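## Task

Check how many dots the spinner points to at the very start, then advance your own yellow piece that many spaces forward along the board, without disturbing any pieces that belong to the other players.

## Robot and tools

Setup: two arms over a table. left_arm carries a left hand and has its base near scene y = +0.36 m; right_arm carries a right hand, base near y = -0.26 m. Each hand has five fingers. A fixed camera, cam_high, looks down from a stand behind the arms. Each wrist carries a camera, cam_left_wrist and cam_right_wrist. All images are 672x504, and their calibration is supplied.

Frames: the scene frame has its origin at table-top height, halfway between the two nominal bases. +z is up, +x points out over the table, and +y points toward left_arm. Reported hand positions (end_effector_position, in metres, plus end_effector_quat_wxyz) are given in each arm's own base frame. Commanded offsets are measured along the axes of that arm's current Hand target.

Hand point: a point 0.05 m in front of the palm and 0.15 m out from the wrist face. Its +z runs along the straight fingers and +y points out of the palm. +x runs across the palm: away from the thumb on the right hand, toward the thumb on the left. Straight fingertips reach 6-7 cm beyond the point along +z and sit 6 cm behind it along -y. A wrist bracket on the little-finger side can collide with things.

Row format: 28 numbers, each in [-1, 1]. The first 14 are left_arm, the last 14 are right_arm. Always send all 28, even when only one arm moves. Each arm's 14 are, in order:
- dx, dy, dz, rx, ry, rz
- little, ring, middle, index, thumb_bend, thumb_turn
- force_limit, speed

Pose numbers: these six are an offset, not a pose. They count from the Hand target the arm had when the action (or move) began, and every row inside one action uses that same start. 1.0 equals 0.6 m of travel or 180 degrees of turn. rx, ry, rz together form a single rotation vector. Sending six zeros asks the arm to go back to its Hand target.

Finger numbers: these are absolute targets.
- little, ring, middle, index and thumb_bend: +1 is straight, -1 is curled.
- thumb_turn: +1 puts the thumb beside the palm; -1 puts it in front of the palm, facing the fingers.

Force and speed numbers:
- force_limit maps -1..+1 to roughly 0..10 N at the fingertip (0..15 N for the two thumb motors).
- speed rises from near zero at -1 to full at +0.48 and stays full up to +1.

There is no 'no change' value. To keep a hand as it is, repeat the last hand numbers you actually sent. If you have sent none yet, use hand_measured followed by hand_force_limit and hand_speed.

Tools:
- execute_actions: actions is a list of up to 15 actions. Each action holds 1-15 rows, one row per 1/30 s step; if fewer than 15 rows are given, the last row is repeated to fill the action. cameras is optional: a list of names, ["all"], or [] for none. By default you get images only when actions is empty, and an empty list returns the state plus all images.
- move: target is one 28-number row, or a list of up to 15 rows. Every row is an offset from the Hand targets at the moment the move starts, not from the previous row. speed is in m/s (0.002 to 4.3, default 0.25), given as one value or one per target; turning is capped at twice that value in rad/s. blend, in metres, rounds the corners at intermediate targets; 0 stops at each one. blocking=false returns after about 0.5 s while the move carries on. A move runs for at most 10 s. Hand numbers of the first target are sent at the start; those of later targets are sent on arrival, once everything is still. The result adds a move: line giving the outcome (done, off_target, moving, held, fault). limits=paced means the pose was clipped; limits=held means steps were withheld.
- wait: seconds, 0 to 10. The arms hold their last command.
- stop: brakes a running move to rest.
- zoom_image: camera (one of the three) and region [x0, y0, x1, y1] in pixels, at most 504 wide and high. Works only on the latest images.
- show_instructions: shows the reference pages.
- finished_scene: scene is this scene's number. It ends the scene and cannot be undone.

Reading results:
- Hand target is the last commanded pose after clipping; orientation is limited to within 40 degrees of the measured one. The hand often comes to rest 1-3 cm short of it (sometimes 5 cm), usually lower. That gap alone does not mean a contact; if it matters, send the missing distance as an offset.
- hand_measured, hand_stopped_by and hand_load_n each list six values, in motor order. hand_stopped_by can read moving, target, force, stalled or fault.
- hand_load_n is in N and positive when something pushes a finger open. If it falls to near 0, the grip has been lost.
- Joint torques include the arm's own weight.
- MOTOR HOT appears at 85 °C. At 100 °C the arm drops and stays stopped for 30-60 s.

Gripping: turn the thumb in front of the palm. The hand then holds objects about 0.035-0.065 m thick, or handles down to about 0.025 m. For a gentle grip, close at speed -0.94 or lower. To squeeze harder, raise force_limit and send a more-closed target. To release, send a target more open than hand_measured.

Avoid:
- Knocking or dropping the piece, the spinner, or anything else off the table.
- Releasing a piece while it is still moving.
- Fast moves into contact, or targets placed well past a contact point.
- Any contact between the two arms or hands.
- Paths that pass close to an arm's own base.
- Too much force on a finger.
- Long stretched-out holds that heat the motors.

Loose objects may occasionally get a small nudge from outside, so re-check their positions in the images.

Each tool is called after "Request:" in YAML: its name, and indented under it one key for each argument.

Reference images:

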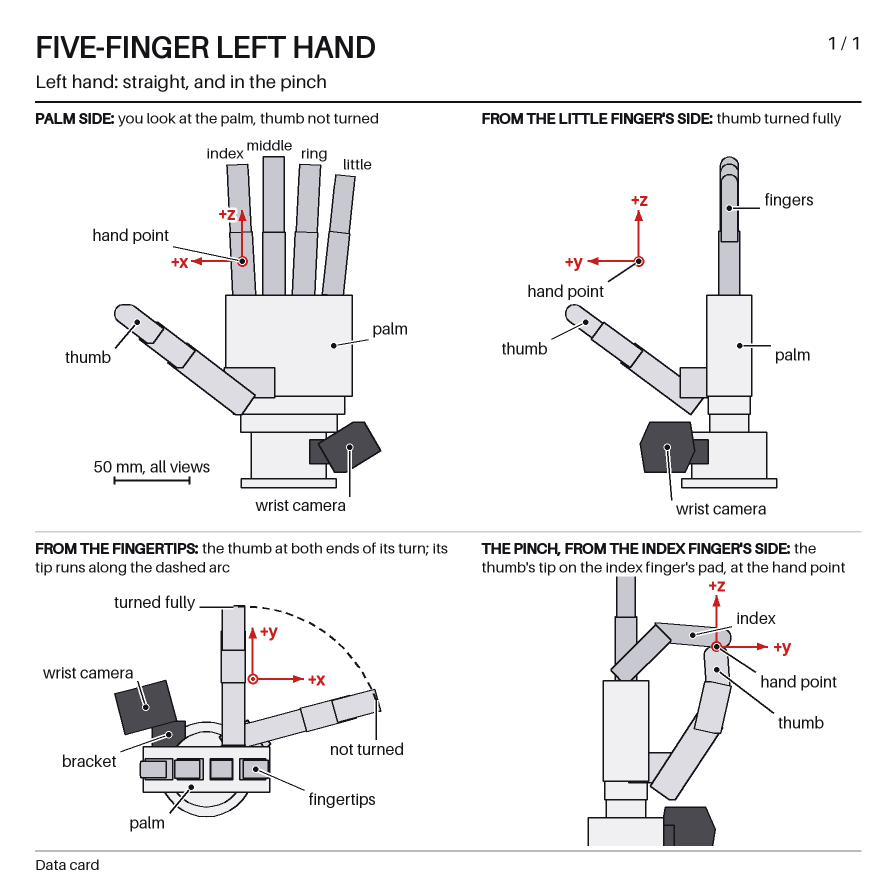

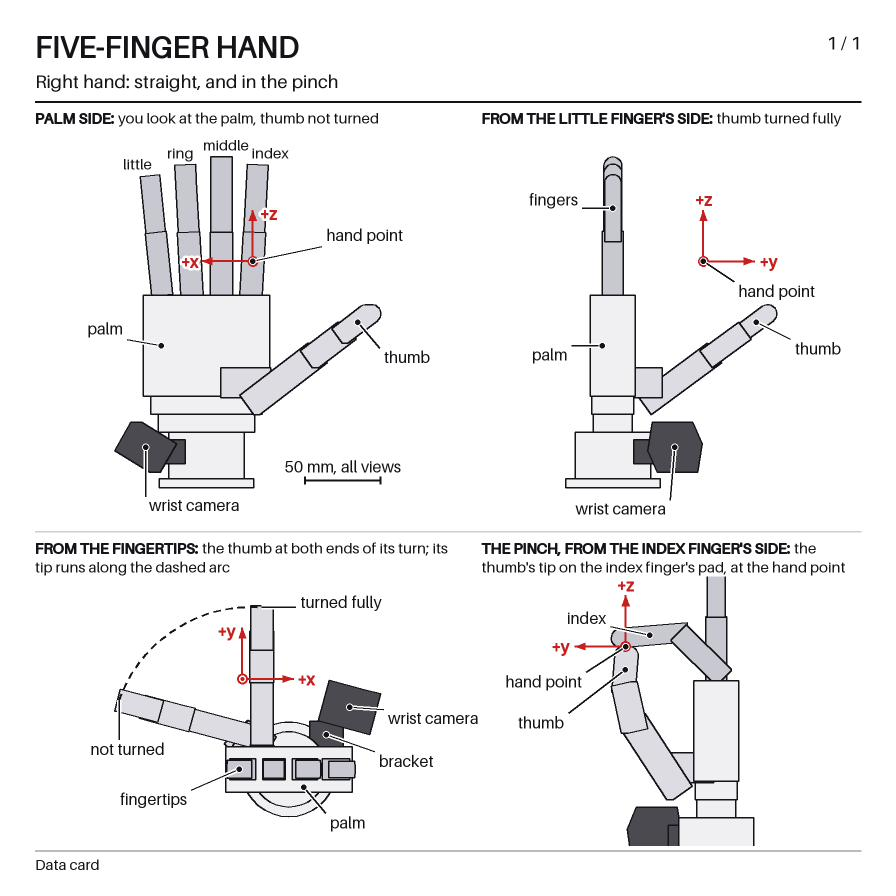

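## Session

Request:
execute_actions:
  actions: []

Request:
zoom_image:
  camera: "cam_high"
  region: [90, 220, 330, 430]

Scene clock: 0.00 s.
left_arm: end_effector_position=(+0.6844, -0.3115, +0.3199) hand_measured=(+1.000, +1.000, +1.000, +1.000, +1.000, +1.000) hand_load_n=(+0.0, +0.0, +0.0, +0.0, +0.0, +0.0) hand_stopped_by=(target, target, target, target, target, target) hand_force_limit=0.00 hand_speed=-0.80 end_effector_quat_wxyz=(+0.510, -0.049, +0.800, +0.310) | right_arm: end_effector_position=(+0.5516, -0.3879, +0.1240) hand_measured=(+1.000, +1.000, +1.000, +1.000, +1.000, +1.000) hand_load_n=(+0.0, +0.5, +0.0, +0.0, +0.0, +0.0) hand_stopped_by=(target, target, target, target, target, target) hand_force_limit=0.00 hand_speed=-0.80 end_effector_quat_wxyz=(+0.197, +0.748, -0.606, +0.185)
Joint positions: left_arm=[-0.693 2.249 2.372 -0.963 -1.176 1.257] | right_arm=[-0.459 2.124 2.006 -1.154 0.465 -0.739]
Joint velocities: within noise
Joint torques (N m): no reading
Motor temperatures (°C): left_arm=[29 36 37 30 28 29] | right_arm=[31 38 32 28 26 26]
Heat: left arm: hottest elbow 37 °C; right arm: hottest shoulder 38 °C.
Hand target: left_arm +0.6872, -0.3139, +0.3206; +0.514, -0.052, +0.799, +0.307 | right_arm +0.5586, -0.3914, +0.1371; +0.193, +0.744, -0.608, +0.200
camera_calibration:
cam_left_wrist: T_world_to_cam=[[0.289117, -0.725206, -0.62489, -0.227169], [-0.870059, 0.0731857, -0.487484, 0.775763], [0.39926, 0.684631, -0.609813, 0.249842], [0, 0, 0, 1]] pos_world=[0.640887, -0.392569, 0.388574]
cam_right_wrist: T_world_to_cam=[[-0.916033, -0.36624, 0.163563, 0.345188], [-0.361967, 0.930489, 0.0563, 0.550411], [-0.172813, -0.00763168, -0.984925, 0.331846], [0, 0, 0, 1]] pos_world=[0.572781, -0.383198, 0.239395]

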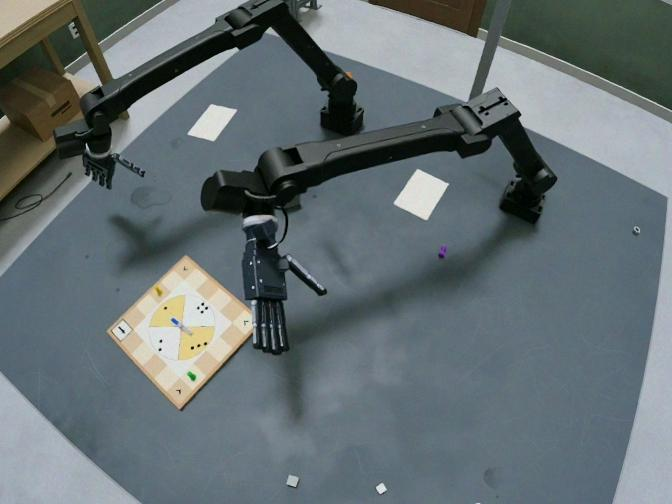

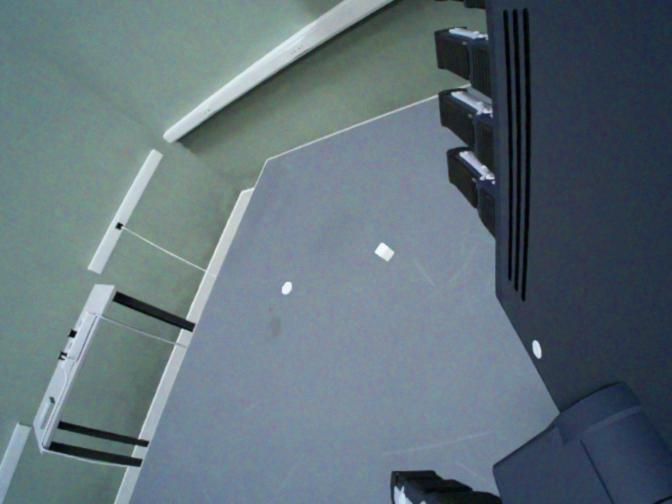

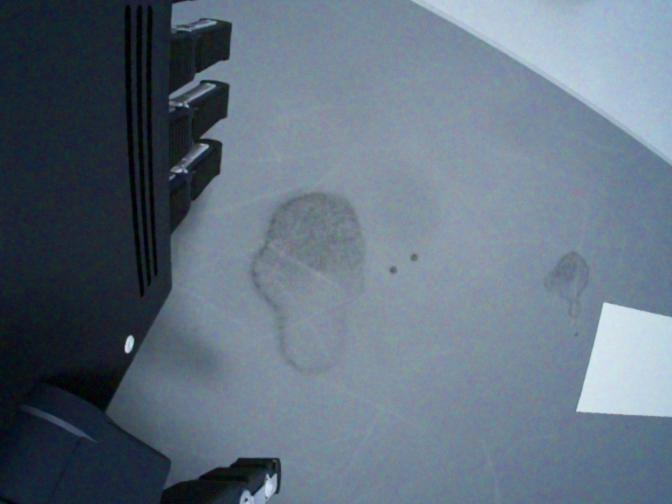

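Scaled by 2.100 from the camera's 672x504 image, which has a finer 960x720 frame.

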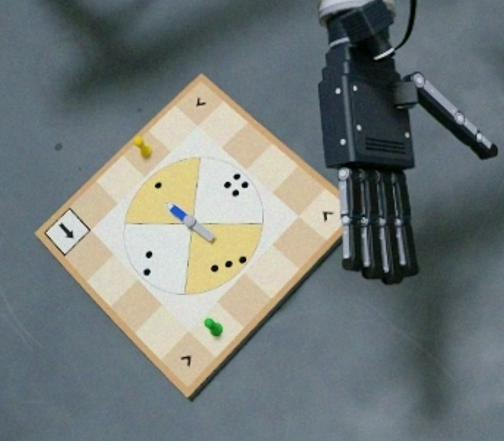

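Request:
zoom_image:
  camera: "cam_high"
  region: [145, 280, 220, 365]

Request:
zoom_image:
  camera: "cam_high"
  region: [100, 250, 200, 350]

Request:
zoom_image:
  camera: "cam_high"
  region: [160, 250, 260, 350]

Request:
zoom_image:
  camera: "cam_high"
  region: [140, 320, 240, 420]

Scaled by 5.929 from the camera's 672x504 image, which has a finer 960x720 frame.

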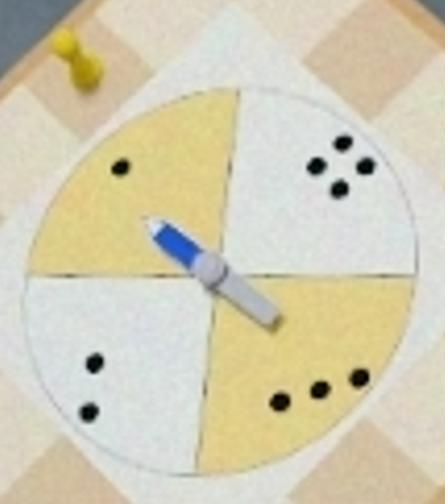

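Scaled by 5.040 from the camera's 672x504 image, which has a finer 960x720 frame.

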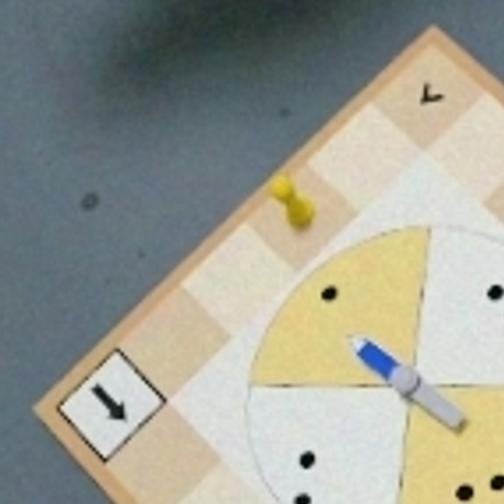

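Scaled by 5.040 from the camera's 672x504 image, which has a finer 960x720 frame.

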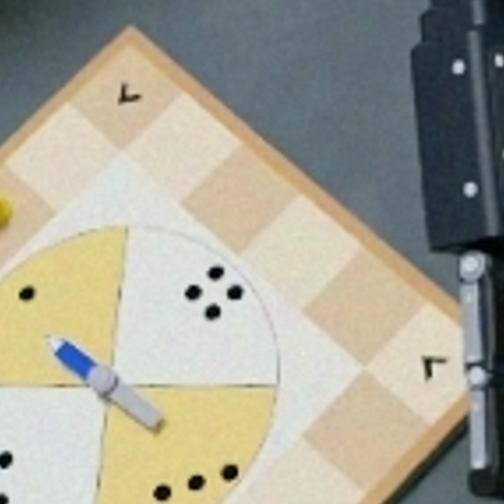

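Scaled by 5.040 from the camera's 672x504 image, which has a finer 960x720 frame.

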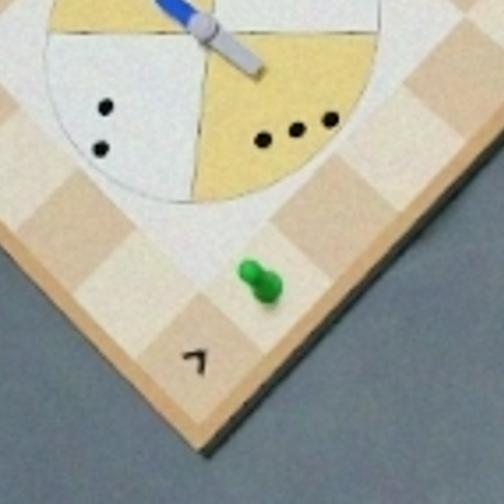

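Request:
move:
  target:
    - [0,0,0,0,0,0, 1,1,1,1,1,1, 0,-0.8, -0.1235,-0.2062,-0.2068,0.1975,-0.0568,0.0844, 1,1,0.35,0.35,0.35,-1,-0.5,0]
    - [0,0,0,0,0,0, 1,1,1,1,1,1, 0,-0.8, -0.3485,-0.4303,-0.2373,0.3950,-0.1136,0.1687, 1,1,0.35,0.35,0.35,-1,-0.5,0]
  blend: [0.04,0]
  cameras: ["cam_high","cam_right_wrist"]

Scene clock: 24.80 s.
left_arm: end_effector_position=(+0.6844, -0.3115, +0.3199) hand_measured=(+1.000, +1.000, +1.000, +1.000, +1.000, +1.000) hand_load_n=(+0.0, +0.0, +0.0, +0.0, +0.0, +0.0) hand_stopped_by=(target, target, target, target, target, target) hand_force_limit=0.00 hand_speed=-0.80 end_effector_quat_wxyz=(+0.510, -0.049, +0.800, +0.310) | right_arm: end_effector_position=(+0.7604, -0.0984, +0.1355) hand_measured=(+1.000, +1.000, +0.350, +0.350, +0.350, -1.000) hand_load_n=(+0.0, +0.0, +0.0, +0.0, +0.0, +0.0) hand_stopped_by=(target, target, target, target, target, target) hand_force_limit=-0.50 hand_speed=0.00 end_effector_quat_wxyz=(-0.420, +0.568, -0.567, +0.423)
Joint positions: left_arm=[-0.693 2.249 2.372 -0.963 -1.176 1.257] | right_arm=[-0.213 1.896 1.356 0.241 -0.201 -0.067]
Joint torques (N m): left_arm=[-0.09 -26.75 11.18 0.59 -0.61 0.15] | right_arm=[-0.26 -19.9 7.66 1.94 0.04 0.14]
Heat: left arm: hottest elbow 40 °C; right arm: hottest shoulder 40 °C.
Hand target: left_arm +0.6872, -0.3139, +0.3206; +0.514, -0.052, +0.799, +0.307 | right_arm +0.7652, -0.0947, +0.1346; -0.426, +0.565, -0.565, +0.426
Off the commanded pose: left_arm 0.004 m, 1 deg | right_arm 0.006 m, 1 deg.
move: done
camera_calibration:
cam_right_wrist: T_world_to_cam=[[-0.267794, -0.214421, -0.939314, 0.312104], [-0.573514, 0.818861, -0.0234186, 0.516653], [0.774189, 0.532438, -0.342259, -0.372558], [0, 0, 0, 1]] pos_world=[0.668317, -0.157781, 0.177751]
Images, in order (width x height): cam_high 672x504, cam_right_wrist 672x504.

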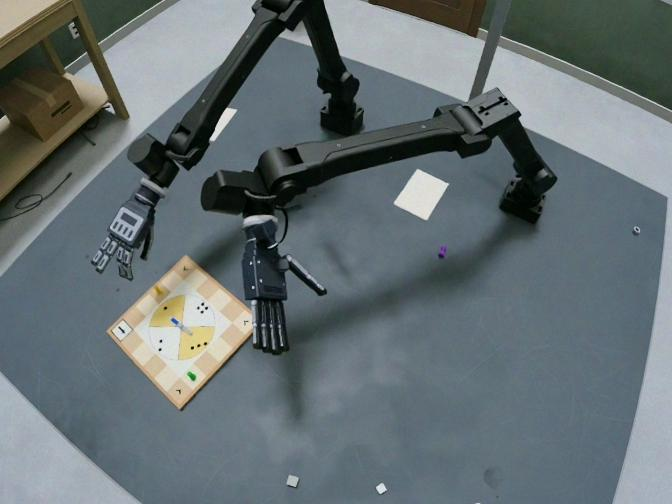

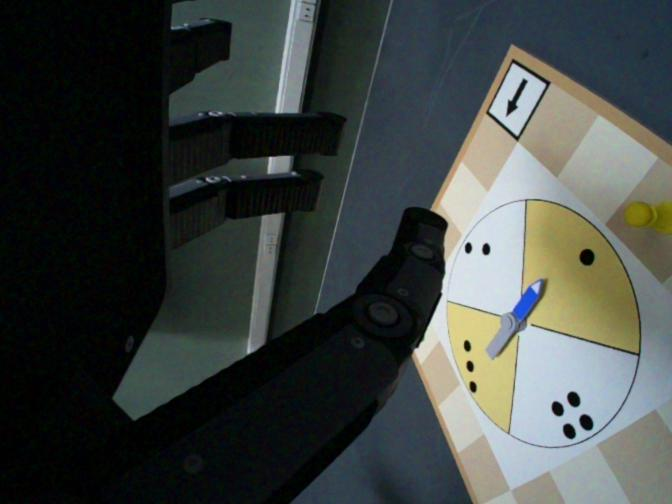

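Request:
move:
  target: [0,0,0,0,0,0, 1,1,1,1,1,1, 0,-0.8, 0.0143,0.1463,0.0368,0,0,0, 1,1,0.35,0.35,0.35,-1,-0.5,0]
  speed: 0.15
  cameras: ["cam_right_wrist"]

Scene clock: 34.53 s.
left_arm: end_effector_position=(+0.6844, -0.3115, +0.3199) hand_measured=(+1.000, +1.000, +1.000, +1.000, +1.000, +1.000) hand_load_n=(+0.0, +0.0, +0.0, +0.0, +0.0, +0.0) hand_stopped_by=(target, target, target, target, target, target) hand_force_limit=0.00 hand_speed=-0.80 end_effector_quat_wxyz=(+0.510, -0.049, +0.800, +0.310) | right_arm: end_effector_position=(+0.7578, -0.0958, +0.0393) hand_measured=(+1.000, +1.000, +0.350, +0.350, +0.350, -1.000) hand_load_n=(+0.0, +0.0, +0.0, +0.0, +0.0, +0.0) hand_stopped_by=(target, target, target, target, target, target) hand_force_limit=-0.50 hand_speed=0.00 end_effector_quat_wxyz=(-0.421, +0.572, -0.567, +0.417)
Joint positions: left_arm=[-0.693 2.249 2.372 -0.963 -1.176 1.257] | right_arm=[-0.213 2.041 1.292 0.44 -0.212 -0.066]
Joint torques (N m): left_arm=[-0.15 -26.87 11.12 0.58 -0.6 0.16] | right_arm=[-1.55 -21.07 7.05 1.94 -0.11 0.11]
Motor temperatures (°C): left_arm=[29 38 41 30 29 29] | right_arm=[31 40 37 28 26 26]
Heat: left arm: hottest elbow 41 °C; right arm: hottest shoulder 40 °C.
Hand target: left_arm +0.6872, -0.3139, +0.3206; +0.514, -0.052, +0.799, +0.307 | right_arm +0.7623, -0.1033, +0.0442; -0.426, +0.565, -0.565, +0.426
Off the commanded pose: left_arm 0.004 m, 1 deg | right_arm 0.010 m, 1 deg.
move: done
camera_calibration:
cam_right_wrist: T_world_to_cam=[[-0.274464, -0.211454, -0.93806, 0.226925], [-0.581802, 0.813225, -0.0130866, 0.516068], [0.765622, 0.542173, -0.346225, -0.397291], [0, 0, 0, 1]] pos_world=[0.666706, -0.156295, 0.0820712]
Images, in order (width x height): cam_right_wrist 672x504.

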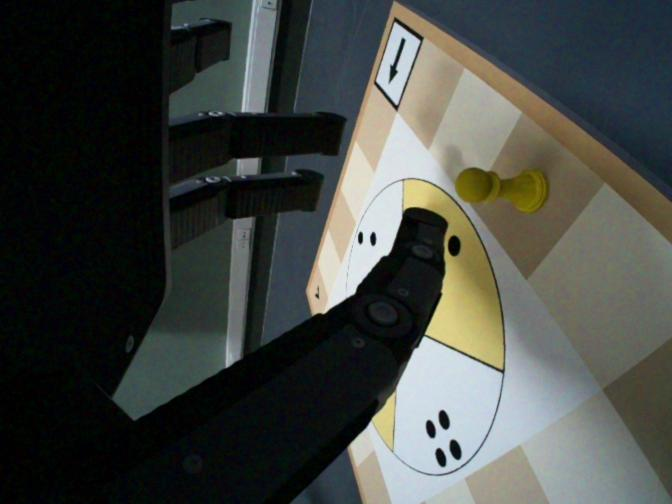

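Request:
zoom_image:
  camera: "cam_right_wrist"
  region: [380, 60, 672, 360]

Scaled by 1.680 from the camera's 672x504 image, which has a finer 960x720 frame.

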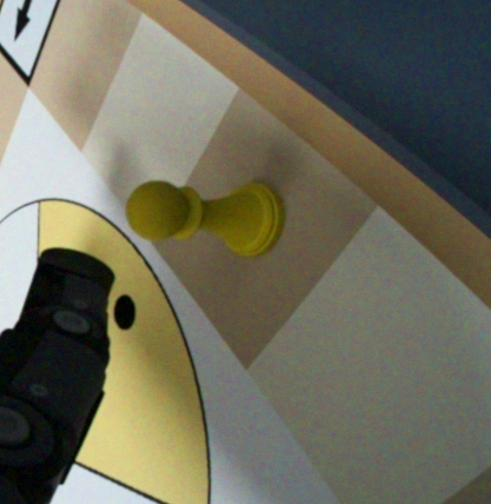

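Request:
move:
  target: [0,0,0,0,0,0, 1,1,1,1,1,1, 0,-0.8, 0.0183,0.0705,0.0245,0,0,0, 1,1,0.35,0.35,0.35,-1,-0.5,0]
  speed: 0.08
  cameras: ["cam_right_wrist"]

Scene clock: 45.17 s.
left_arm: end_effector_position=(+0.6844, -0.3115, +0.3199) hand_measured=(+1.000, +1.000, +1.000, +1.000, +1.000, +1.000) hand_load_n=(+0.0, +0.0, +0.0, +0.0, +0.0, +0.0) hand_stopped_by=(target, target, target, target, target, target) hand_force_limit=0.00 hand_speed=-0.80 end_effector_quat_wxyz=(+0.510, -0.049, +0.800, +0.310) | right_arm: end_effector_position=(+0.7570, -0.1054, -0.0061) hand_measured=(+1.000, +1.000, +0.350, +0.350, +0.350, -1.000) hand_load_n=(+0.0, +0.0, +0.0, -0.5, +0.0, +0.0) hand_stopped_by=(target, target, target, target, target, target) hand_force_limit=-0.50 hand_speed=0.00 end_effector_quat_wxyz=(-0.421, +0.571, -0.570, +0.414)
Joint positions: left_arm=[-0.693 2.249 2.372 -0.963 -1.176 1.257] | right_arm=[-0.229 2.128 1.292 0.521 -0.228 -0.066]
Joint torques (N m): left_arm=[-0.03 -26.75 11.18 0.59 -0.61 0.16] | right_arm=[-1.61 -21.01 7.31 1.94 -0.11 0.07]
Heat: left arm: hottest elbow 42 °C; right arm: hottest shoulder 41 °C.
Hand target: left_arm +0.6872, -0.3139, +0.3206; +0.514, -0.052, +0.799, +0.307 | right_arm +0.7648, -0.1144, -0.0007; -0.426, +0.565, -0.565, +0.426
Off the commanded pose: left_arm 0.004 m, 1 deg | right_arm 0.013 m, 2 deg.
move: off_target (right_arm)
camera_calibration:
cam_right_wrist: T_world_to_cam=[[-0.278961, -0.205418, -0.938075, 0.186107], [-0.580907, 0.813951, -0.0054899, 0.522328], [0.764675, 0.543403, -0.346389, -0.406394], [0, 0, 0, 1]] pos_world=[0.6661, -0.166084, 0.0366798]
Images, in order (width x height): cam_right_wrist 672x504.

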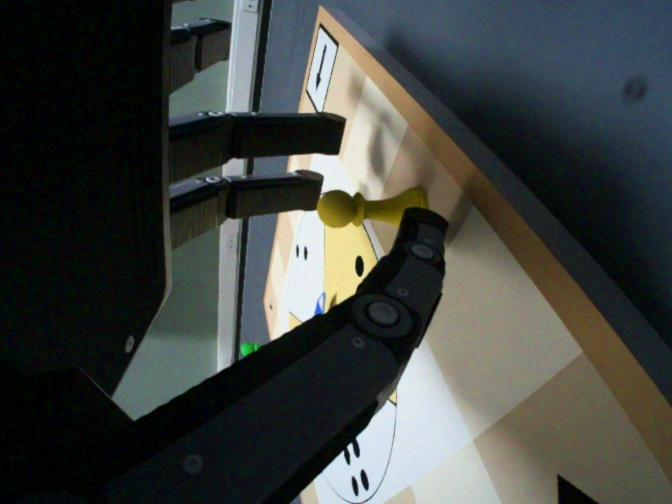

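Request:
move:
  target: [0,0,0,0,0,0, 1,1,1,1,1,1, 0,-0.8, -0.03,-0.0263,0.0012,0,0,0, 1,1,0.35,0.35,0.35,-1,-0.5,0]
  speed: 0.05
  cameras: ["cam_right_wrist"]

Scene clock: 54.00 s.
left_arm: end_effector_position=(+0.6844, -0.3115, +0.3199) hand_measured=(+1.000, +1.000, +1.000, +1.000, +1.000, +1.000) hand_load_n=(+0.0, +0.0, +0.0, +0.0, +0.0, +0.0) hand_stopped_by=(target, target, target, target, target, target) hand_force_limit=0.00 hand_speed=-0.80 end_effector_quat_wxyz=(+0.510, -0.049, +0.800, +0.310) | right_arm: end_effector_position=(+0.7589, -0.1005, -0.0067) hand_measured=(+1.000, +1.000, +0.350, +0.350, +0.350, -1.000) hand_load_n=(+0.0, +0.0, +0.0, +0.0, +0.0, +0.0) hand_stopped_by=(target, target, target, target, target, target) hand_force_limit=-0.50 hand_speed=0.00 end_effector_quat_wxyz=(-0.416, +0.570, -0.572, +0.418)
Joint positions: left_arm=[-0.693 2.249 2.372 -0.963 -1.176 1.257] | right_arm=[-0.216 2.128 1.292 0.521 -0.202 -0.066]
Joint torques (N m): left_arm=[-0.09 -26.64 11.12 0.57 -0.61 0.16] | right_arm=[0.03 -23.36 7.6 0.87 0.03 0.14]
Heat: left arm: hottest elbow 43 °C; right arm: hottest shoulder 43 °C.
Hand target: left_arm +0.6872, -0.3139, +0.3206; +0.514, -0.052, +0.799, +0.307 | right_arm +0.7698, -0.0962, +0.0143; -0.426, +0.565, -0.565, +0.426
Off the commanded pose: left_arm 0.004 m, 1 deg | right_arm 0.024 m, 2 deg.
move: off_target (right_arm)
camera_calibration:
cam_right_wrist: T_world_to_cam=[[-0.282969, -0.209534, -0.935961, 0.189784], [-0.571651, 0.820425, -0.0108421, 0.513076], [0.770158, 0.531975, -0.351936, -0.416006], [0, 0, 0, 1]] pos_world=[0.667394, -0.159869, 0.036786]
Images, in order (width x height): cam_right_wrist 672x504.

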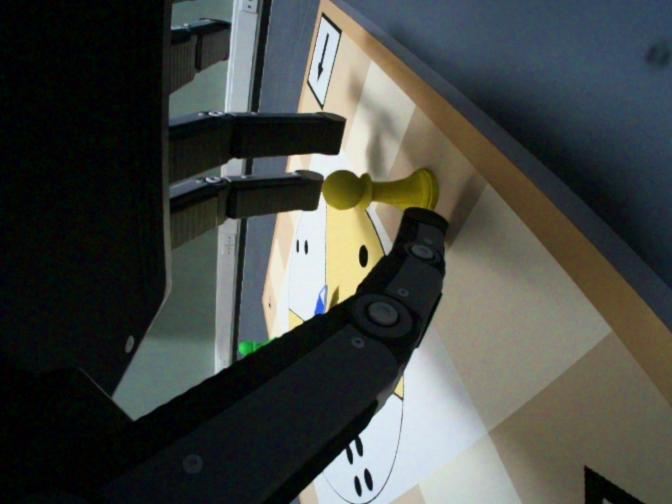

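Request:
move:
  target: [0,0,0,0,0,0, 1,1,1,1,1,1, 0,-0.8, 0.0255,-0.008,-0.0023,0,0,0, 1,1,0.35,0.35,0.35,-1,-0.5,0]
  speed: 0.05
  cameras: ["cam_right_wrist"]

Scene clock: 61.93 s.
left_arm: end_effector_position=(+0.6844, -0.3115, +0.3199) hand_measured=(+1.000, +1.000, +1.000, +1.000, +1.000, +1.000) hand_load_n=(+0.0, +0.0, +0.0, +0.0, +0.0, +0.5) hand_stopped_by=(target, target, target, target, target, target) hand_force_limit=0.00 hand_speed=-0.80 end_effector_quat_wxyz=(+0.510, -0.049, +0.800, +0.310) | right_arm: end_effector_position=(+0.7560, -0.1006, -0.0093) hand_measured=(+1.000, +1.000, +0.350, +0.350, +0.350, -1.000) hand_load_n=(+0.0, +0.0, +0.0, +0.0, +0.0, +0.0) hand_stopped_by=(target, target, target, target, target, target) hand_force_limit=-0.50 hand_speed=0.00 end_effector_quat_wxyz=(-0.418, +0.574, -0.573, +0.410)
Joint positions: left_arm=[-0.693 2.249 2.372 -0.963 -1.176 1.257] | right_arm=[-0.222 2.128 1.292 0.507 -0.222 -0.066]
Joint torques (N m): left_arm=[-0.26 -26.64 11.17 0.62 -0.61 0.15] | right_arm=[-1.67 -23.65 8.36 0.68 -0.11 0.07]
Heat: left arm: hottest elbow 43 °C; right arm: hottest shoulder 44 °C.
Hand target: left_arm +0.6872, -0.3139, +0.3206; +0.514, -0.052, +0.799, +0.307 | right_arm +0.7698, -0.1115, +0.0193; -0.426, +0.565, -0.565, +0.425
Off the commanded pose: left_arm 0.004 m, 1 deg | right_arm 0.034 m, 2 deg.
move: off_target (right_arm)
camera_calibration:
cam_right_wrist: T_world_to_cam=[[-0.291618, -0.204747, -0.934365, 0.193409], [-0.582089, 0.813118, 0.00349389, 0.518811], [0.759033, 0.544902, -0.356301, -0.404969], [0, 0, 0, 1]] pos_world=[0.665781, -0.161586, 0.0346114]
Images, in order (width x height): cam_right_wrist 672x504.

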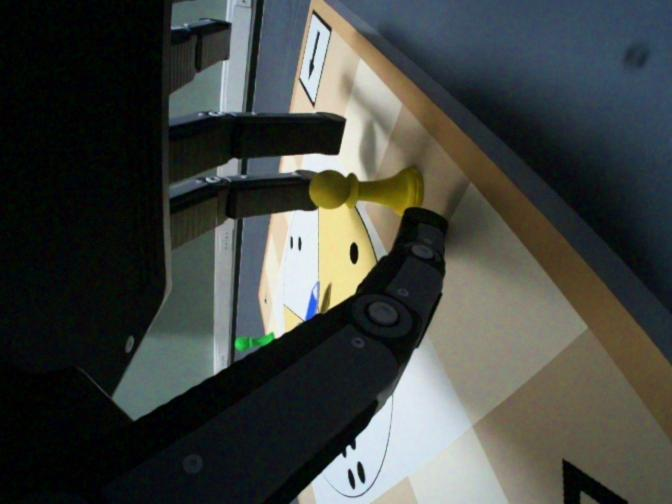

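Request:
move:
  target: [0,0,0,0,0,0, 1,1,1,1,1,1, 0,-0.8, 0,-0.0136,-0.0039,0,0,0, 1,1,0.35,0.35,0.35,-1,-0.5,0]
  speed: 0.05

Scene clock: 65.73 s.
left_arm: end_effector_position=(+0.6844, -0.3115, +0.3199) hand_measured=(+1.000, +1.000, +1.000, +1.000, +1.000, +1.000) hand_load_n=(+0.0, +0.0, +0.0, +0.0, +0.0, +0.0) hand_stopped_by=(target, target, target, target, target, target) hand_force_limit=0.00 hand_speed=-0.80 end_effector_quat_wxyz=(+0.510, -0.049, +0.800, +0.310) | right_arm: end_effector_position=(+0.7554, -0.1008, -0.0040) hand_measured=(+1.000, +1.000, +0.350, +0.350, +0.350, -1.000) hand_load_n=(+0.0, +0.0, +0.0, +0.0, +0.5, +0.0) hand_stopped_by=(target, target, target, target, target, target) hand_force_limit=-0.50 hand_speed=0.00 end_effector_quat_wxyz=(-0.417, +0.575, -0.574, +0.408)
Joint positions: left_arm=[-0.693 2.249 2.372 -0.963 -1.176 1.257] | right_arm=[-0.223 2.115 1.292 0.491 -0.222 -0.066]
Joint torques (N m): left_arm=[-0.21 -26.81 11.15 0.58 -0.61 0.16] | right_arm=[-1.85 -24 8.49 0.88 -0.11 0.08]
Heat: left arm: hottest elbow 44 °C; right arm: hottest shoulder 44 °C.
Hand target: left_arm +0.6872, -0.3139, +0.3206; +0.514, -0.052, +0.799, +0.307 | right_arm +0.7698, -0.1117, +0.0279; -0.426, +0.565, -0.565, +0.426
Off the commanded pose: left_arm 0.004 m, 1 deg | right_arm 0.036 m, 3 deg.
move: off_target (right_arm)

Request:
wait:
  seconds: 0
  cameras: ["cam_right_wrist"]

Scene clock: 67.60 s.
left_arm: end_effector_position=(+0.6844, -0.3115, +0.3199) hand_measured=(+1.000, +1.000, +1.000, +1.000, +1.000, +1.000) hand_load_n=(+0.0, +0.0, +0.0, +0.0, +0.0, +0.0) hand_stopped_by=(target, target, target, target, target, target) hand_force_limit=0.00 hand_speed=-0.80 end_effector_quat_wxyz=(+0.510, -0.049, +0.800, +0.310) | right_arm: end_effector_position=(+0.7553, -0.1008, -0.0041) hand_measured=(+1.000, +1.000, +0.350, +0.350, +0.350, -1.000) hand_load_n=(+0.0, +0.0, +0.0, +0.0, +0.0, +0.0) hand_stopped_by=(target, target, target, target, target, target) hand_force_limit=-0.50 hand_speed=0.00 end_effector_quat_wxyz=(-0.417, +0.575, -0.574, +0.408)
Joint positions: left_arm=[-0.693 2.249 2.372 -0.963 -1.176 1.257] | right_arm=[-0.223 2.115 1.292 0.49 -0.222 -0.066]
Joint torques (N m): left_arm=[-0.15 -26.7 11.14 0.62 -0.61 0.16] | right_arm=[-1.55 -23.82 8.49 0.77 -0.11 0.08]
Heat: left arm: hottest elbow 44 °C; right arm: hottest shoulder 44 °C.
Hand target: left_arm +0.6872, -0.3139, +0.3206; +0.514, -0.052, +0.799, +0.307 | right_arm +0.7698, -0.1117, +0.0278; -0.426, +0.565, -0.565, +0.426
Off the commanded pose: left_arm 0.004 m, 1 deg | right_arm 0.037 m, 3 deg.
camera_calibration:
cam_right_wrist: T_world_to_cam=[[-0.295834, -0.203654, -0.933278, 0.201421], [-0.581744, 0.813343, 0.00692105, 0.518245], [0.757665, 0.544976, -0.359089, -0.401498], [0, 0, 0, 1]] pos_world=[0.665274, -0.161683, 0.0402214]
Images, in order (width x height): cam_right_wrist 672x504.

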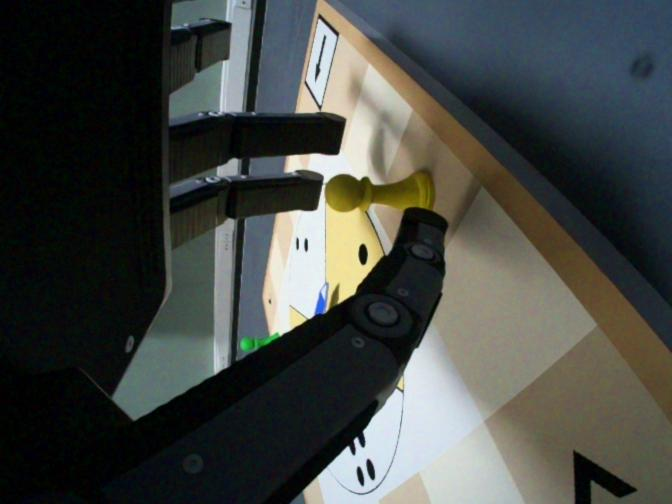

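Request:
move:
  target: [0,0,0,0,0,0, 1,1,1,1,1,1, 0,-0.8, 0,-0.0046,0.016,0,0,0, 1,1,0.35,0.35,0.35,-1,-0.5,0]
  speed: 0.05
  cameras: ["cam_right_wrist"]

Scene clock: 75.27 s.
left_arm: end_effector_position=(+0.6844, -0.3115, +0.3199) hand_measured=(+1.000, +1.000, +1.000, +1.000, +1.000, +1.000) hand_load_n=(+0.0, +0.0, +0.0, +0.0, +0.0, +0.0) hand_stopped_by=(target, target, target, target, target, target) hand_force_limit=0.00 hand_speed=-0.80 end_effector_quat_wxyz=(+0.510, -0.049, +0.800, +0.310) | right_arm: end_effector_position=(+0.7629, -0.1025, +0.0040) hand_measured=(+1.000, +1.000, +0.350, +0.350, +0.350, -1.000) hand_load_n=(+0.0, -0.5, +0.0, +0.0, +0.0, +0.0) hand_stopped_by=(target, target, target, target, target, target) hand_force_limit=-0.50 hand_speed=0.00 end_effector_quat_wxyz=(-0.419, +0.573, -0.572, +0.411)
Joint positions: left_arm=[-0.693 2.249 2.372 -0.963 -1.176 1.257] | right_arm=[-0.223 2.115 1.316 0.474 -0.222 -0.066]
Joint torques (N m): left_arm=[-0.26 -26.93 11.15 0.65 -0.61 0.16] | right_arm=[-1.32 -22.65 9.32 0.66 0.02 0.09]
Heat: left arm: hottest elbow 44 °C; right arm: hottest shoulder 44 °C.
Hand target: left_arm +0.6872, -0.3139, +0.3206; +0.514, -0.052, +0.799, +0.307 | right_arm +0.7798, -0.1117, +0.0279; -0.426, +0.565, -0.565, +0.426
Off the commanded pose: left_arm 0.004 m, 1 deg | right_arm 0.031 m, 2 deg.
move: off_target (right_arm)
camera_calibration:
cam_right_wrist: T_world_to_cam=[[-0.288536, -0.205382, -0.935182, 0.205205], [-0.581812, 0.813323, 0.000889484, 0.524022], [0.760422, 0.544357, -0.354166, -0.405557], [0, 0, 0, 1]] pos_world=[0.672485, -0.163286, 0.0478038]
Images, in order (width x height): cam_right_wrist 672x504.

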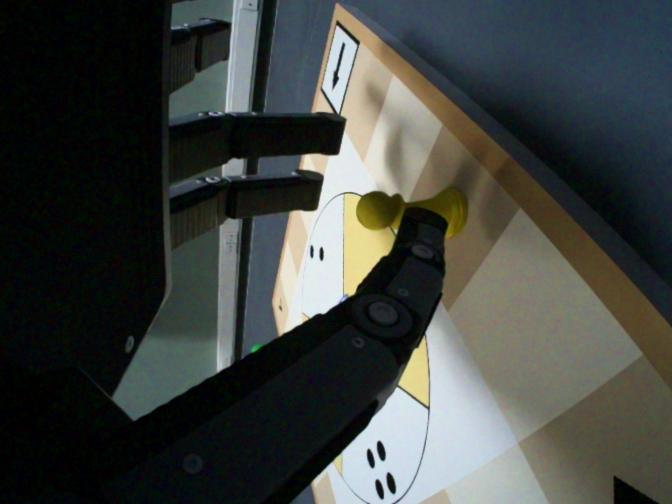

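Request:
move:
  target: [0,0,0,0,0,0, 1,1,1,1,1,1, 0,-0.8, 0,0.0427,-0.0034,0,0,0, 1,1,0.35,0.35,0.35,-1,-0.5,0]
  speed: 0.04
  cameras: ["cam_right_wrist"]

Scene clock: 85.13 s.
left_arm: end_effector_position=(+0.6844, -0.3115, +0.3199) hand_measured=(+1.000, +1.000, +1.000, +1.000, +1.000, +1.000) hand_load_n=(+0.0, +0.5, +0.0, +0.0, +0.0, +0.0) hand_stopped_by=(target, target, target, target, target, target) hand_force_limit=0.00 hand_speed=-0.80 end_effector_quat_wxyz=(+0.510, -0.049, +0.800, +0.310) | right_arm: end_effector_position=(+0.7661, -0.1032, +0.0063) hand_measured=(+1.000, +1.000, +0.350, +0.350, +0.350, -1.000) hand_load_n=(+0.0, -0.5, +0.0, +0.0, +0.0, +0.0) hand_stopped_by=(target, target, target, target, target, target) hand_force_limit=-0.50 hand_speed=0.00 end_effector_quat_wxyz=(-0.424, +0.570, -0.566, +0.419)
Joint positions: left_arm=[-0.693 2.249 2.372 -0.963 -1.176 1.257] | right_arm=[-0.223 2.121 1.316 0.503 -0.222 -0.066]
Joint torques (N m): left_arm=[-0.21 -26.7 11.18 0.61 -0.6 0.15] | right_arm=[-1.61 -20.54 7.12 1.99 -0.1 0.08]
Heat: left arm: hottest elbow 45 °C; right arm: hottest shoulder 43 °C.
Hand target: left_arm +0.6872, -0.3139, +0.3206; +0.514, -0.052, +0.799, +0.307 | right_arm +0.7708, -0.1117, +0.0040; -0.426, +0.565, -0.565, +0.426
Off the commanded pose: left_arm 0.004 m, 1 deg | right_arm 0.010 m, 1 deg.
move: done
camera_calibration:
cam_right_wrist: T_world_to_cam=[[-0.267278, -0.21015, -0.940425, 0.191295], [-0.581591, 0.813315, -0.0164519, 0.526419], [0.768319, 0.542545, -0.339603, -0.413146], [0, 0, 0, 1]] pos_world=[0.674717, -0.163793, 0.0482532]
Images, in order (width x height): cam_right_wrist 672x504.

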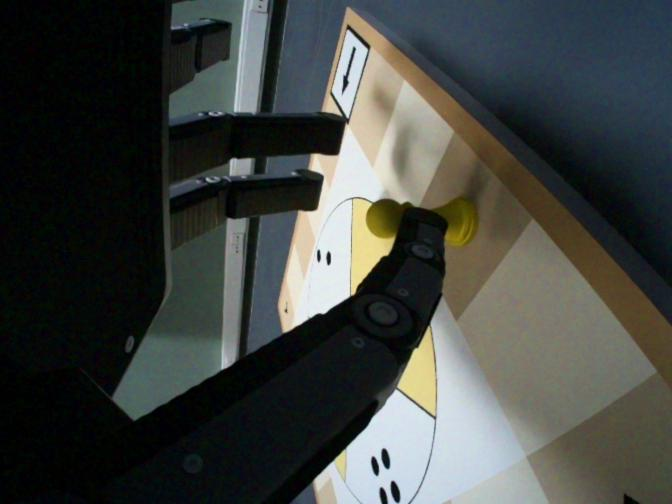

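Request:
move:
  target: [0,0,0,0,0,0, 1,1,1,1,1,1, 0,-0.8, 0,0.0145,0.0045,0,0,0, 1,1,0.2,0.2,0.35,-1,-0.5,-0.5]
  speed: 0.04
  cameras: ["cam_right_wrist"]

Scene clock: 90.43 s.
left_arm: end_effector_position=(+0.6844, -0.3115, +0.3199) hand_measured=(+1.000, +1.000, +1.000, +1.000, +1.000, +1.000) hand_load_n=(+0.0, +0.0, +0.0, +0.0, +0.0, +0.0) hand_stopped_by=(target, target, target, target, target, target) hand_force_limit=0.00 hand_speed=-0.80 end_effector_quat_wxyz=(+0.510, -0.049, +0.800, +0.310) | right_arm: end_effector_position=(+0.7660, -0.1032, -0.0041) hand_measured=(+1.000, +1.000, +0.200, +0.200, +0.350, -1.000) hand_load_n=(+0.0, +0.0, +0.0, +0.0, +0.0, +0.0) hand_stopped_by=(target, target, target, target, target, target) hand_force_limit=-0.50 hand_speed=-0.50 end_effector_quat_wxyz=(-0.423, +0.570, -0.567, +0.418)
Joint positions: left_arm=[-0.693 2.249 2.372 -0.963 -1.176 1.257] | right_arm=[-0.223 2.14 1.316 0.52 -0.222 -0.066]
Joint torques (N m): left_arm=[-0.32 -26.87 11.21 0.57 -0.62 0.16] | right_arm=[-1.61 -20.84 7.04 1.85 -0.11 0.08]
Heat: left arm: hottest elbow 45 °C; right arm: hottest shoulder 44 °C.
Hand target: left_arm +0.6872, -0.3139, +0.3206; +0.514, -0.052, +0.799, +0.307 | right_arm +0.7710, -0.1117, -0.0053; -0.426, +0.565, -0.565, +0.426
Off the commanded pose: left_arm 0.004 m, 1 deg | right_arm 0.010 m, 1 deg.
move: done
camera_calibration:
cam_right_wrist: T_world_to_cam=[[-0.26935, -0.209648, -0.939946, 0.183074], [-0.581644, 0.81331, -0.0147274, 0.526217], [0.767555, 0.542747, -0.341006, -0.416038], [0, 0, 0, 1]] pos_world=[0.674714, -0.163792, 0.0379581]
Images, in order (width x height): cam_right_wrist 672x504.

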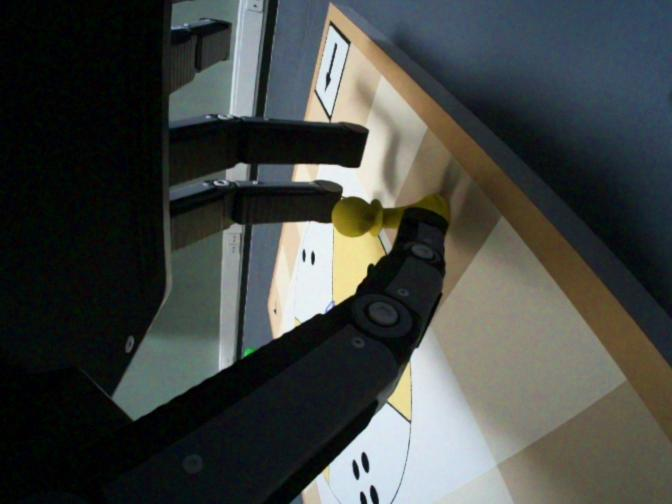

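Request:
move:
  target:
    - [0,0,0,0,0,0, 1,1,1,1,1,1, 0,-0.8, 0,0,0,0,0,0, 1,1,0.0,0.0,0.07,-1,-0.5,-0.75]
    - [0,0,0,0,0,0, 1,1,1,1,1,1, 0,-0.8, 0,0,0,0,0,0, 1,1,-0.4,-0.4,0.07,-1,-0.6,-0.9]
  speed: 0.04
  cameras: ["cam_right_wrist"]

Scene clock: 99.93 s.
left_arm: end_effector_position=(+0.6844, -0.3115, +0.3199) hand_measured=(+1.000, +1.000, +1.000, +1.000, +1.000, +1.000) hand_load_n=(+0.0, +0.0, +0.0, +0.0, +0.0, +0.0) hand_stopped_by=(target, target, target, target, target, target) hand_force_limit=0.00 hand_speed=-0.80 end_effector_quat_wxyz=(+0.510, -0.049, +0.800, +0.310) | right_arm: end_effector_position=(+0.7660, -0.1032, -0.0041) hand_measured=(+1.000, +1.000, -0.082, -0.120, +0.070, -1.000) hand_load_n=(+0.0, +0.0, +2.0, +3.0, +3.0, -0.5) hand_stopped_by=(target, target, force, force, target, target) hand_force_limit=-0.60 hand_speed=-0.90 end_effector_quat_wxyz=(-0.423, +0.570, -0.566, +0.418)
Joint positions: left_arm=[-0.693 2.249 2.372 -0.963 -1.176 1.257] | right_arm=[-0.223 2.14 1.316 0.52 -0.222 -0.066]
Joint torques (N m): left_arm=[0.03 -26.81 11.17 0.59 -0.6 0.16] | right_arm=[-1.55 -20.66 7.08 1.99 -0.1 0.09]
Motor temperatures (°C): left_arm=[29 43 45 30 29 29] | right_arm=[30 45 41 28 26 26]
Heat: left arm: hottest elbow 45 °C; right arm: hottest shoulder 45 °C.
Hand target: left_arm +0.6872, -0.3139, +0.3206; +0.514, -0.052, +0.799, +0.307 | right_arm +0.7710, -0.1117, -0.0053; -0.426, +0.565, -0.565, +0.426
Off the commanded pose: left_arm 0.004 m, 1 deg | right_arm 0.010 m, 1 deg.
move: done
camera_calibration:
cam_right_wrist: T_world_to_cam=[[-0.269022, -0.209762, -0.940014, 0.18293], [-0.581676, 0.813282, -0.0150126, 0.526246], [0.767646, 0.542745, -0.340804, -0.416074], [0, 0, 0, 1]] pos_world=[0.674715, -0.163793, 0.0380573]
Images, in order (width x height): cam_right_wrist 672x504.

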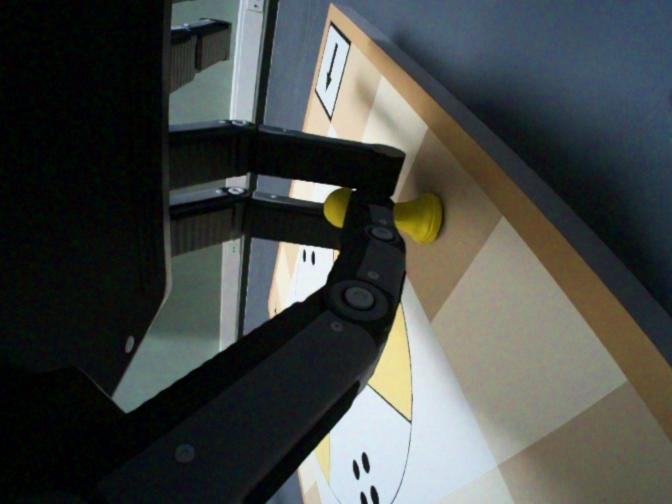

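Request:
move:
  target:
    - [0,0,0,0,0,0, 1,1,1,1,1,1, 0,-0.8, 0,-0.056,-0.0161,0,0,0, 1,1,-0.4,-0.4,0.07,-1,-0.6,-0.9]
    - [0,0,0,0,0,0, 1,1,1,1,1,1, 0,-0.8, 0.005,-0.08,0.0672,0,0,0, 1,1,-0.4,-0.4,0.07,-1,-0.6,-0.9]
  speed: 0.06
  blend: 0.005
  cameras: ["cam_right_wrist"]

Scene clock: 120.33 s.
left_arm: end_effector_position=(+0.6844, -0.3115, +0.3199) hand_measured=(+1.000, +1.000, +1.000, +1.000, +1.000, +1.000) hand_load_n=(+0.0, +0.0, +0.0, +0.0, +0.0, +0.5) hand_stopped_by=(target, target, target, target, target, target) hand_force_limit=0.00 hand_speed=-0.80 end_effector_quat_wxyz=(+0.510, -0.049, +0.800, +0.310) | right_arm: end_effector_position=(+0.8074, -0.1144, +0.0197) hand_measured=(+1.000, +1.000, -0.082, -0.120, +0.070, -1.000) hand_load_n=(-0.5, +0.0, +2.0, +3.0, +3.5, -0.5) hand_stopped_by=(target, target, force, force, target, target) hand_force_limit=-0.60 hand_speed=-0.90 end_effector_quat_wxyz=(-0.420, +0.569, -0.569, +0.420)
Joint positions: left_arm=[-0.693 2.249 2.372 -0.963 -1.176 1.257] | right_arm=[-0.223 2.176 1.475 0.394 -0.212 -0.066]
Joint torques (N m): left_arm=[-0.21 -26.75 11.19 0.57 -0.61 0.15] | right_arm=[-0.44 -22.3 10 0.76 0.04 0.12]
Heat: left arm: hottest elbow 46 °C; right arm: hottest shoulder 46 °C.
Hand target: left_arm +0.6872, -0.3139, +0.3206; +0.514, -0.052, +0.799, +0.307 | right_arm +0.8230, -0.1147, +0.0298; -0.426, +0.565, -0.565, +0.426
Off the commanded pose: left_arm 0.004 m, 1 deg | right_arm 0.019 m, 1 deg.
move: off_target (right_arm)
camera_calibration:
cam_right_wrist: T_world_to_cam=[[-0.27405, -0.209326, -0.938658, 0.21812], [-0.573987, 0.818727, -0.0150001, 0.554203], [0.771645, 0.534667, -0.344523, -0.437671], [0, 0, 0, 1]] pos_world=[0.715607, -0.174074, 0.0622654]
Images, in order (width x height): cam_right_wrist 672x504.

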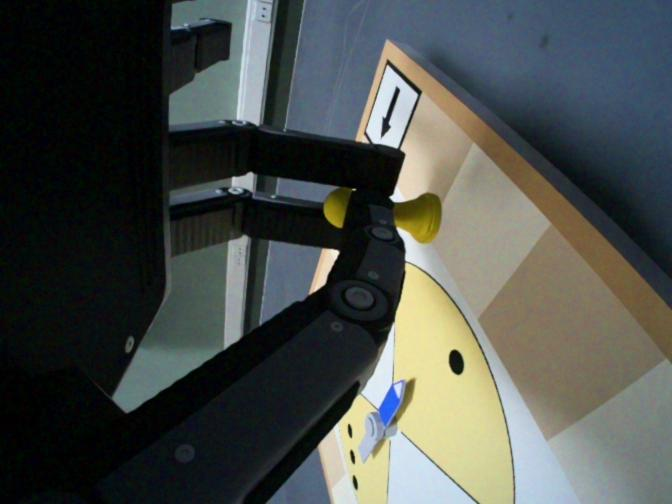

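Request:
zoom_image:
  camera: "cam_right_wrist"
  region: [390, 110, 590, 350]

Scaled by 2.100 from the camera's 672x504 image, which has a finer 960x720 frame.

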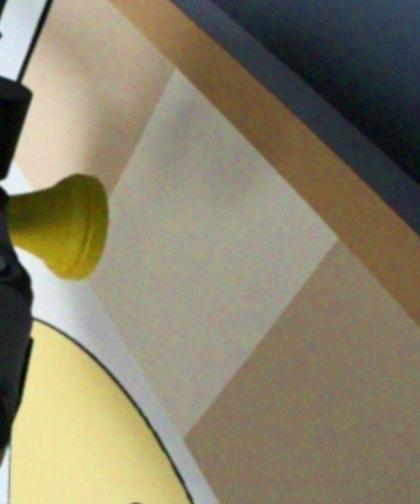

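Request:
move:
  target: [0,0,0,0,0,0, 1,1,1,1,1,1, 0,-0.8, -0.0212,0.0565,0.0075,0,0,0, 1,1,-0.4,-0.4,0.07,-1,-0.6,-0.9]
  speed: 0.04
  cameras: ["cam_right_wrist"]

Scene clock: 139.67 s.
left_arm: end_effector_position=(+0.6844, -0.3115, +0.3199) hand_measured=(+1.000, +1.000, +1.000, +1.000, +1.000, +1.000) hand_load_n=(+0.0, +0.0, +0.0, +0.0, +0.0, +0.0) hand_stopped_by=(target, target, target, target, target, target) hand_force_limit=0.00 hand_speed=-0.80 end_effector_quat_wxyz=(+0.510, -0.049, +0.800, +0.310) | right_arm: end_effector_position=(+0.8098, -0.1090, -0.0033) hand_measured=(+1.000, +1.000, -0.082, -0.120, +0.070, -1.000) hand_load_n=(+0.0, +0.0, +1.5, +3.0, +3.0, -0.5) hand_stopped_by=(target, target, force, force, target, target) hand_force_limit=-0.60 hand_speed=-0.90 end_effector_quat_wxyz=(-0.418, +0.568, -0.570, +0.422)
Joint positions: left_arm=[-0.693 2.249 2.372 -0.963 -1.176 1.257] | right_arm=[-0.212 2.217 1.475 0.438 -0.196 -0.064]
Joint torques (N m): left_arm=[-0.09 -26.7 11.19 0.57 -0.61 0.16] | right_arm=[-0.09 -22.18 7.68 1.95 0.04 0.14]
Heat: left arm: hottest elbow 46 °C; right arm: hottest shoulder 44 °C.
Hand target: left_arm +0.6872, -0.3139, +0.3206; +0.514, -0.052, +0.799, +0.307 | right_arm +0.8179, -0.1019, -0.0043; -0.426, +0.565, -0.565, +0.425
Off the commanded pose: left_arm 0.004 m, 1 deg | right_arm 0.011 m, 1 deg.
move: off_target (right_arm)
camera_calibration:
cam_right_wrist: T_world_to_cam=[[-0.274019, -0.211514, -0.938177, 0.198047], [-0.569785, 0.821579, -0.0188063, 0.54776], [0.774764, 0.529405, -0.345646, -0.453472], [0, 0, 0, 1]] pos_world=[0.717708, -0.168068, 0.0393637]
Images, in order (width x height): cam_right_wrist 672x504.

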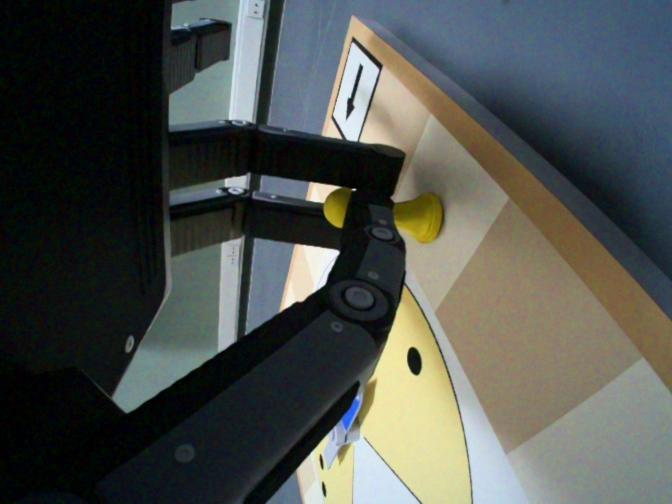

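Request:
zoom_image:
  camera: "cam_right_wrist"
  region: [380, 90, 540, 330]

Scaled by 2.100 from the camera's 672x504 image, which has a finer 960x720 frame.

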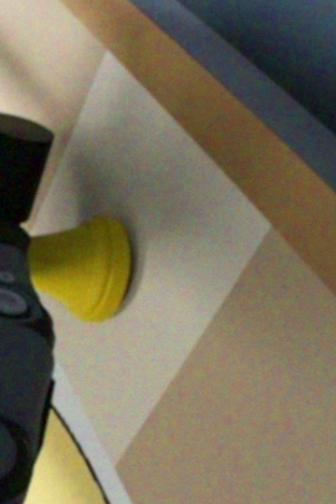

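Request:
move:
  target:
    - [0,0,0,0,0,0, 1,1,1,1,1,1, 0,-0.8, 0,0,0,0,0,0, 1,1,0.05,0.02,0.18,-1,-0.6,-0.9]
    - [0,0,0,0,0,0, 1,1,1,1,1,1, 0,-0.8, 0,0,0,0,0,0, 1,1,1,1,0.36,-1,-0.6,-0.3]
  speed: 0.03
  cameras: ["cam_right_wrist"]

Scene clock: 155.97 s.
left_arm: end_effector_position=(+0.6844, -0.3115, +0.3199) hand_measured=(+1.000, +1.000, +1.000, +1.000, +1.000, +1.000) hand_load_n=(+0.0, +0.0, +0.0, +0.0, +0.0, +0.0) hand_stopped_by=(target, target, target, target, target, target) hand_force_limit=0.00 hand_speed=-0.80 end_effector_quat_wxyz=(+0.510, -0.049, +0.800, +0.310) | right_arm: end_effector_position=(+0.8099, -0.1087, -0.0032) hand_measured=(+1.000, +1.000, +1.000, +1.000, +0.360, -1.000) hand_load_n=(+0.0, -0.5, +0.0, +0.0, +0.5, +0.0) hand_stopped_by=(target, target, target, target, target, target) hand_force_limit=-0.60 hand_speed=-0.30 end_effector_quat_wxyz=(-0.418, +0.567, -0.570, +0.422)
Joint positions: left_arm=[-0.693 2.249 2.372 -0.963 -1.176 1.257] | right_arm=[-0.211 2.217 1.475 0.438 -0.195 -0.063]
Joint torques (N m): left_arm=[-0.32 -26.64 11.21 0.61 -0.61 0.15] | right_arm=[0.15 -22.24 7.68 1.99 0.04 0.14]
Heat: left arm: hottest elbow 46 °C; right arm: hottest shoulder 44 °C.
Hand target: left_arm +0.6872, -0.3139, +0.3206; +0.514, -0.052, +0.799, +0.307 | right_arm +0.8179, -0.1018, -0.0043; -0.426, +0.565, -0.565, +0.425
Off the commanded pose: left_arm 0.004 m, 1 deg | right_arm 0.011 m, 1 deg.
move: off_target (right_arm); target 2's new numbers were sent with right_arm's hand 0.011 m and 1 deg from that target
camera_calibration:
cam_right_wrist: T_world_to_cam=[[-0.273675, -0.210599, -0.938483, 0.19815], [-0.569545, 0.821756, -0.0183174, 0.54741], [0.775061, 0.529495, -0.34484, -0.453906], [0, 0, 0, 1]] pos_world=[0.717808, -0.167766, 0.0394625]
Images, in order (width x height): cam_right_wrist 672x504.

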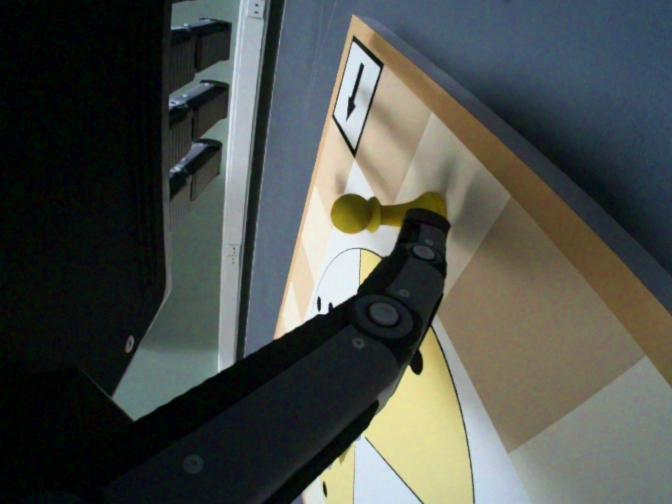

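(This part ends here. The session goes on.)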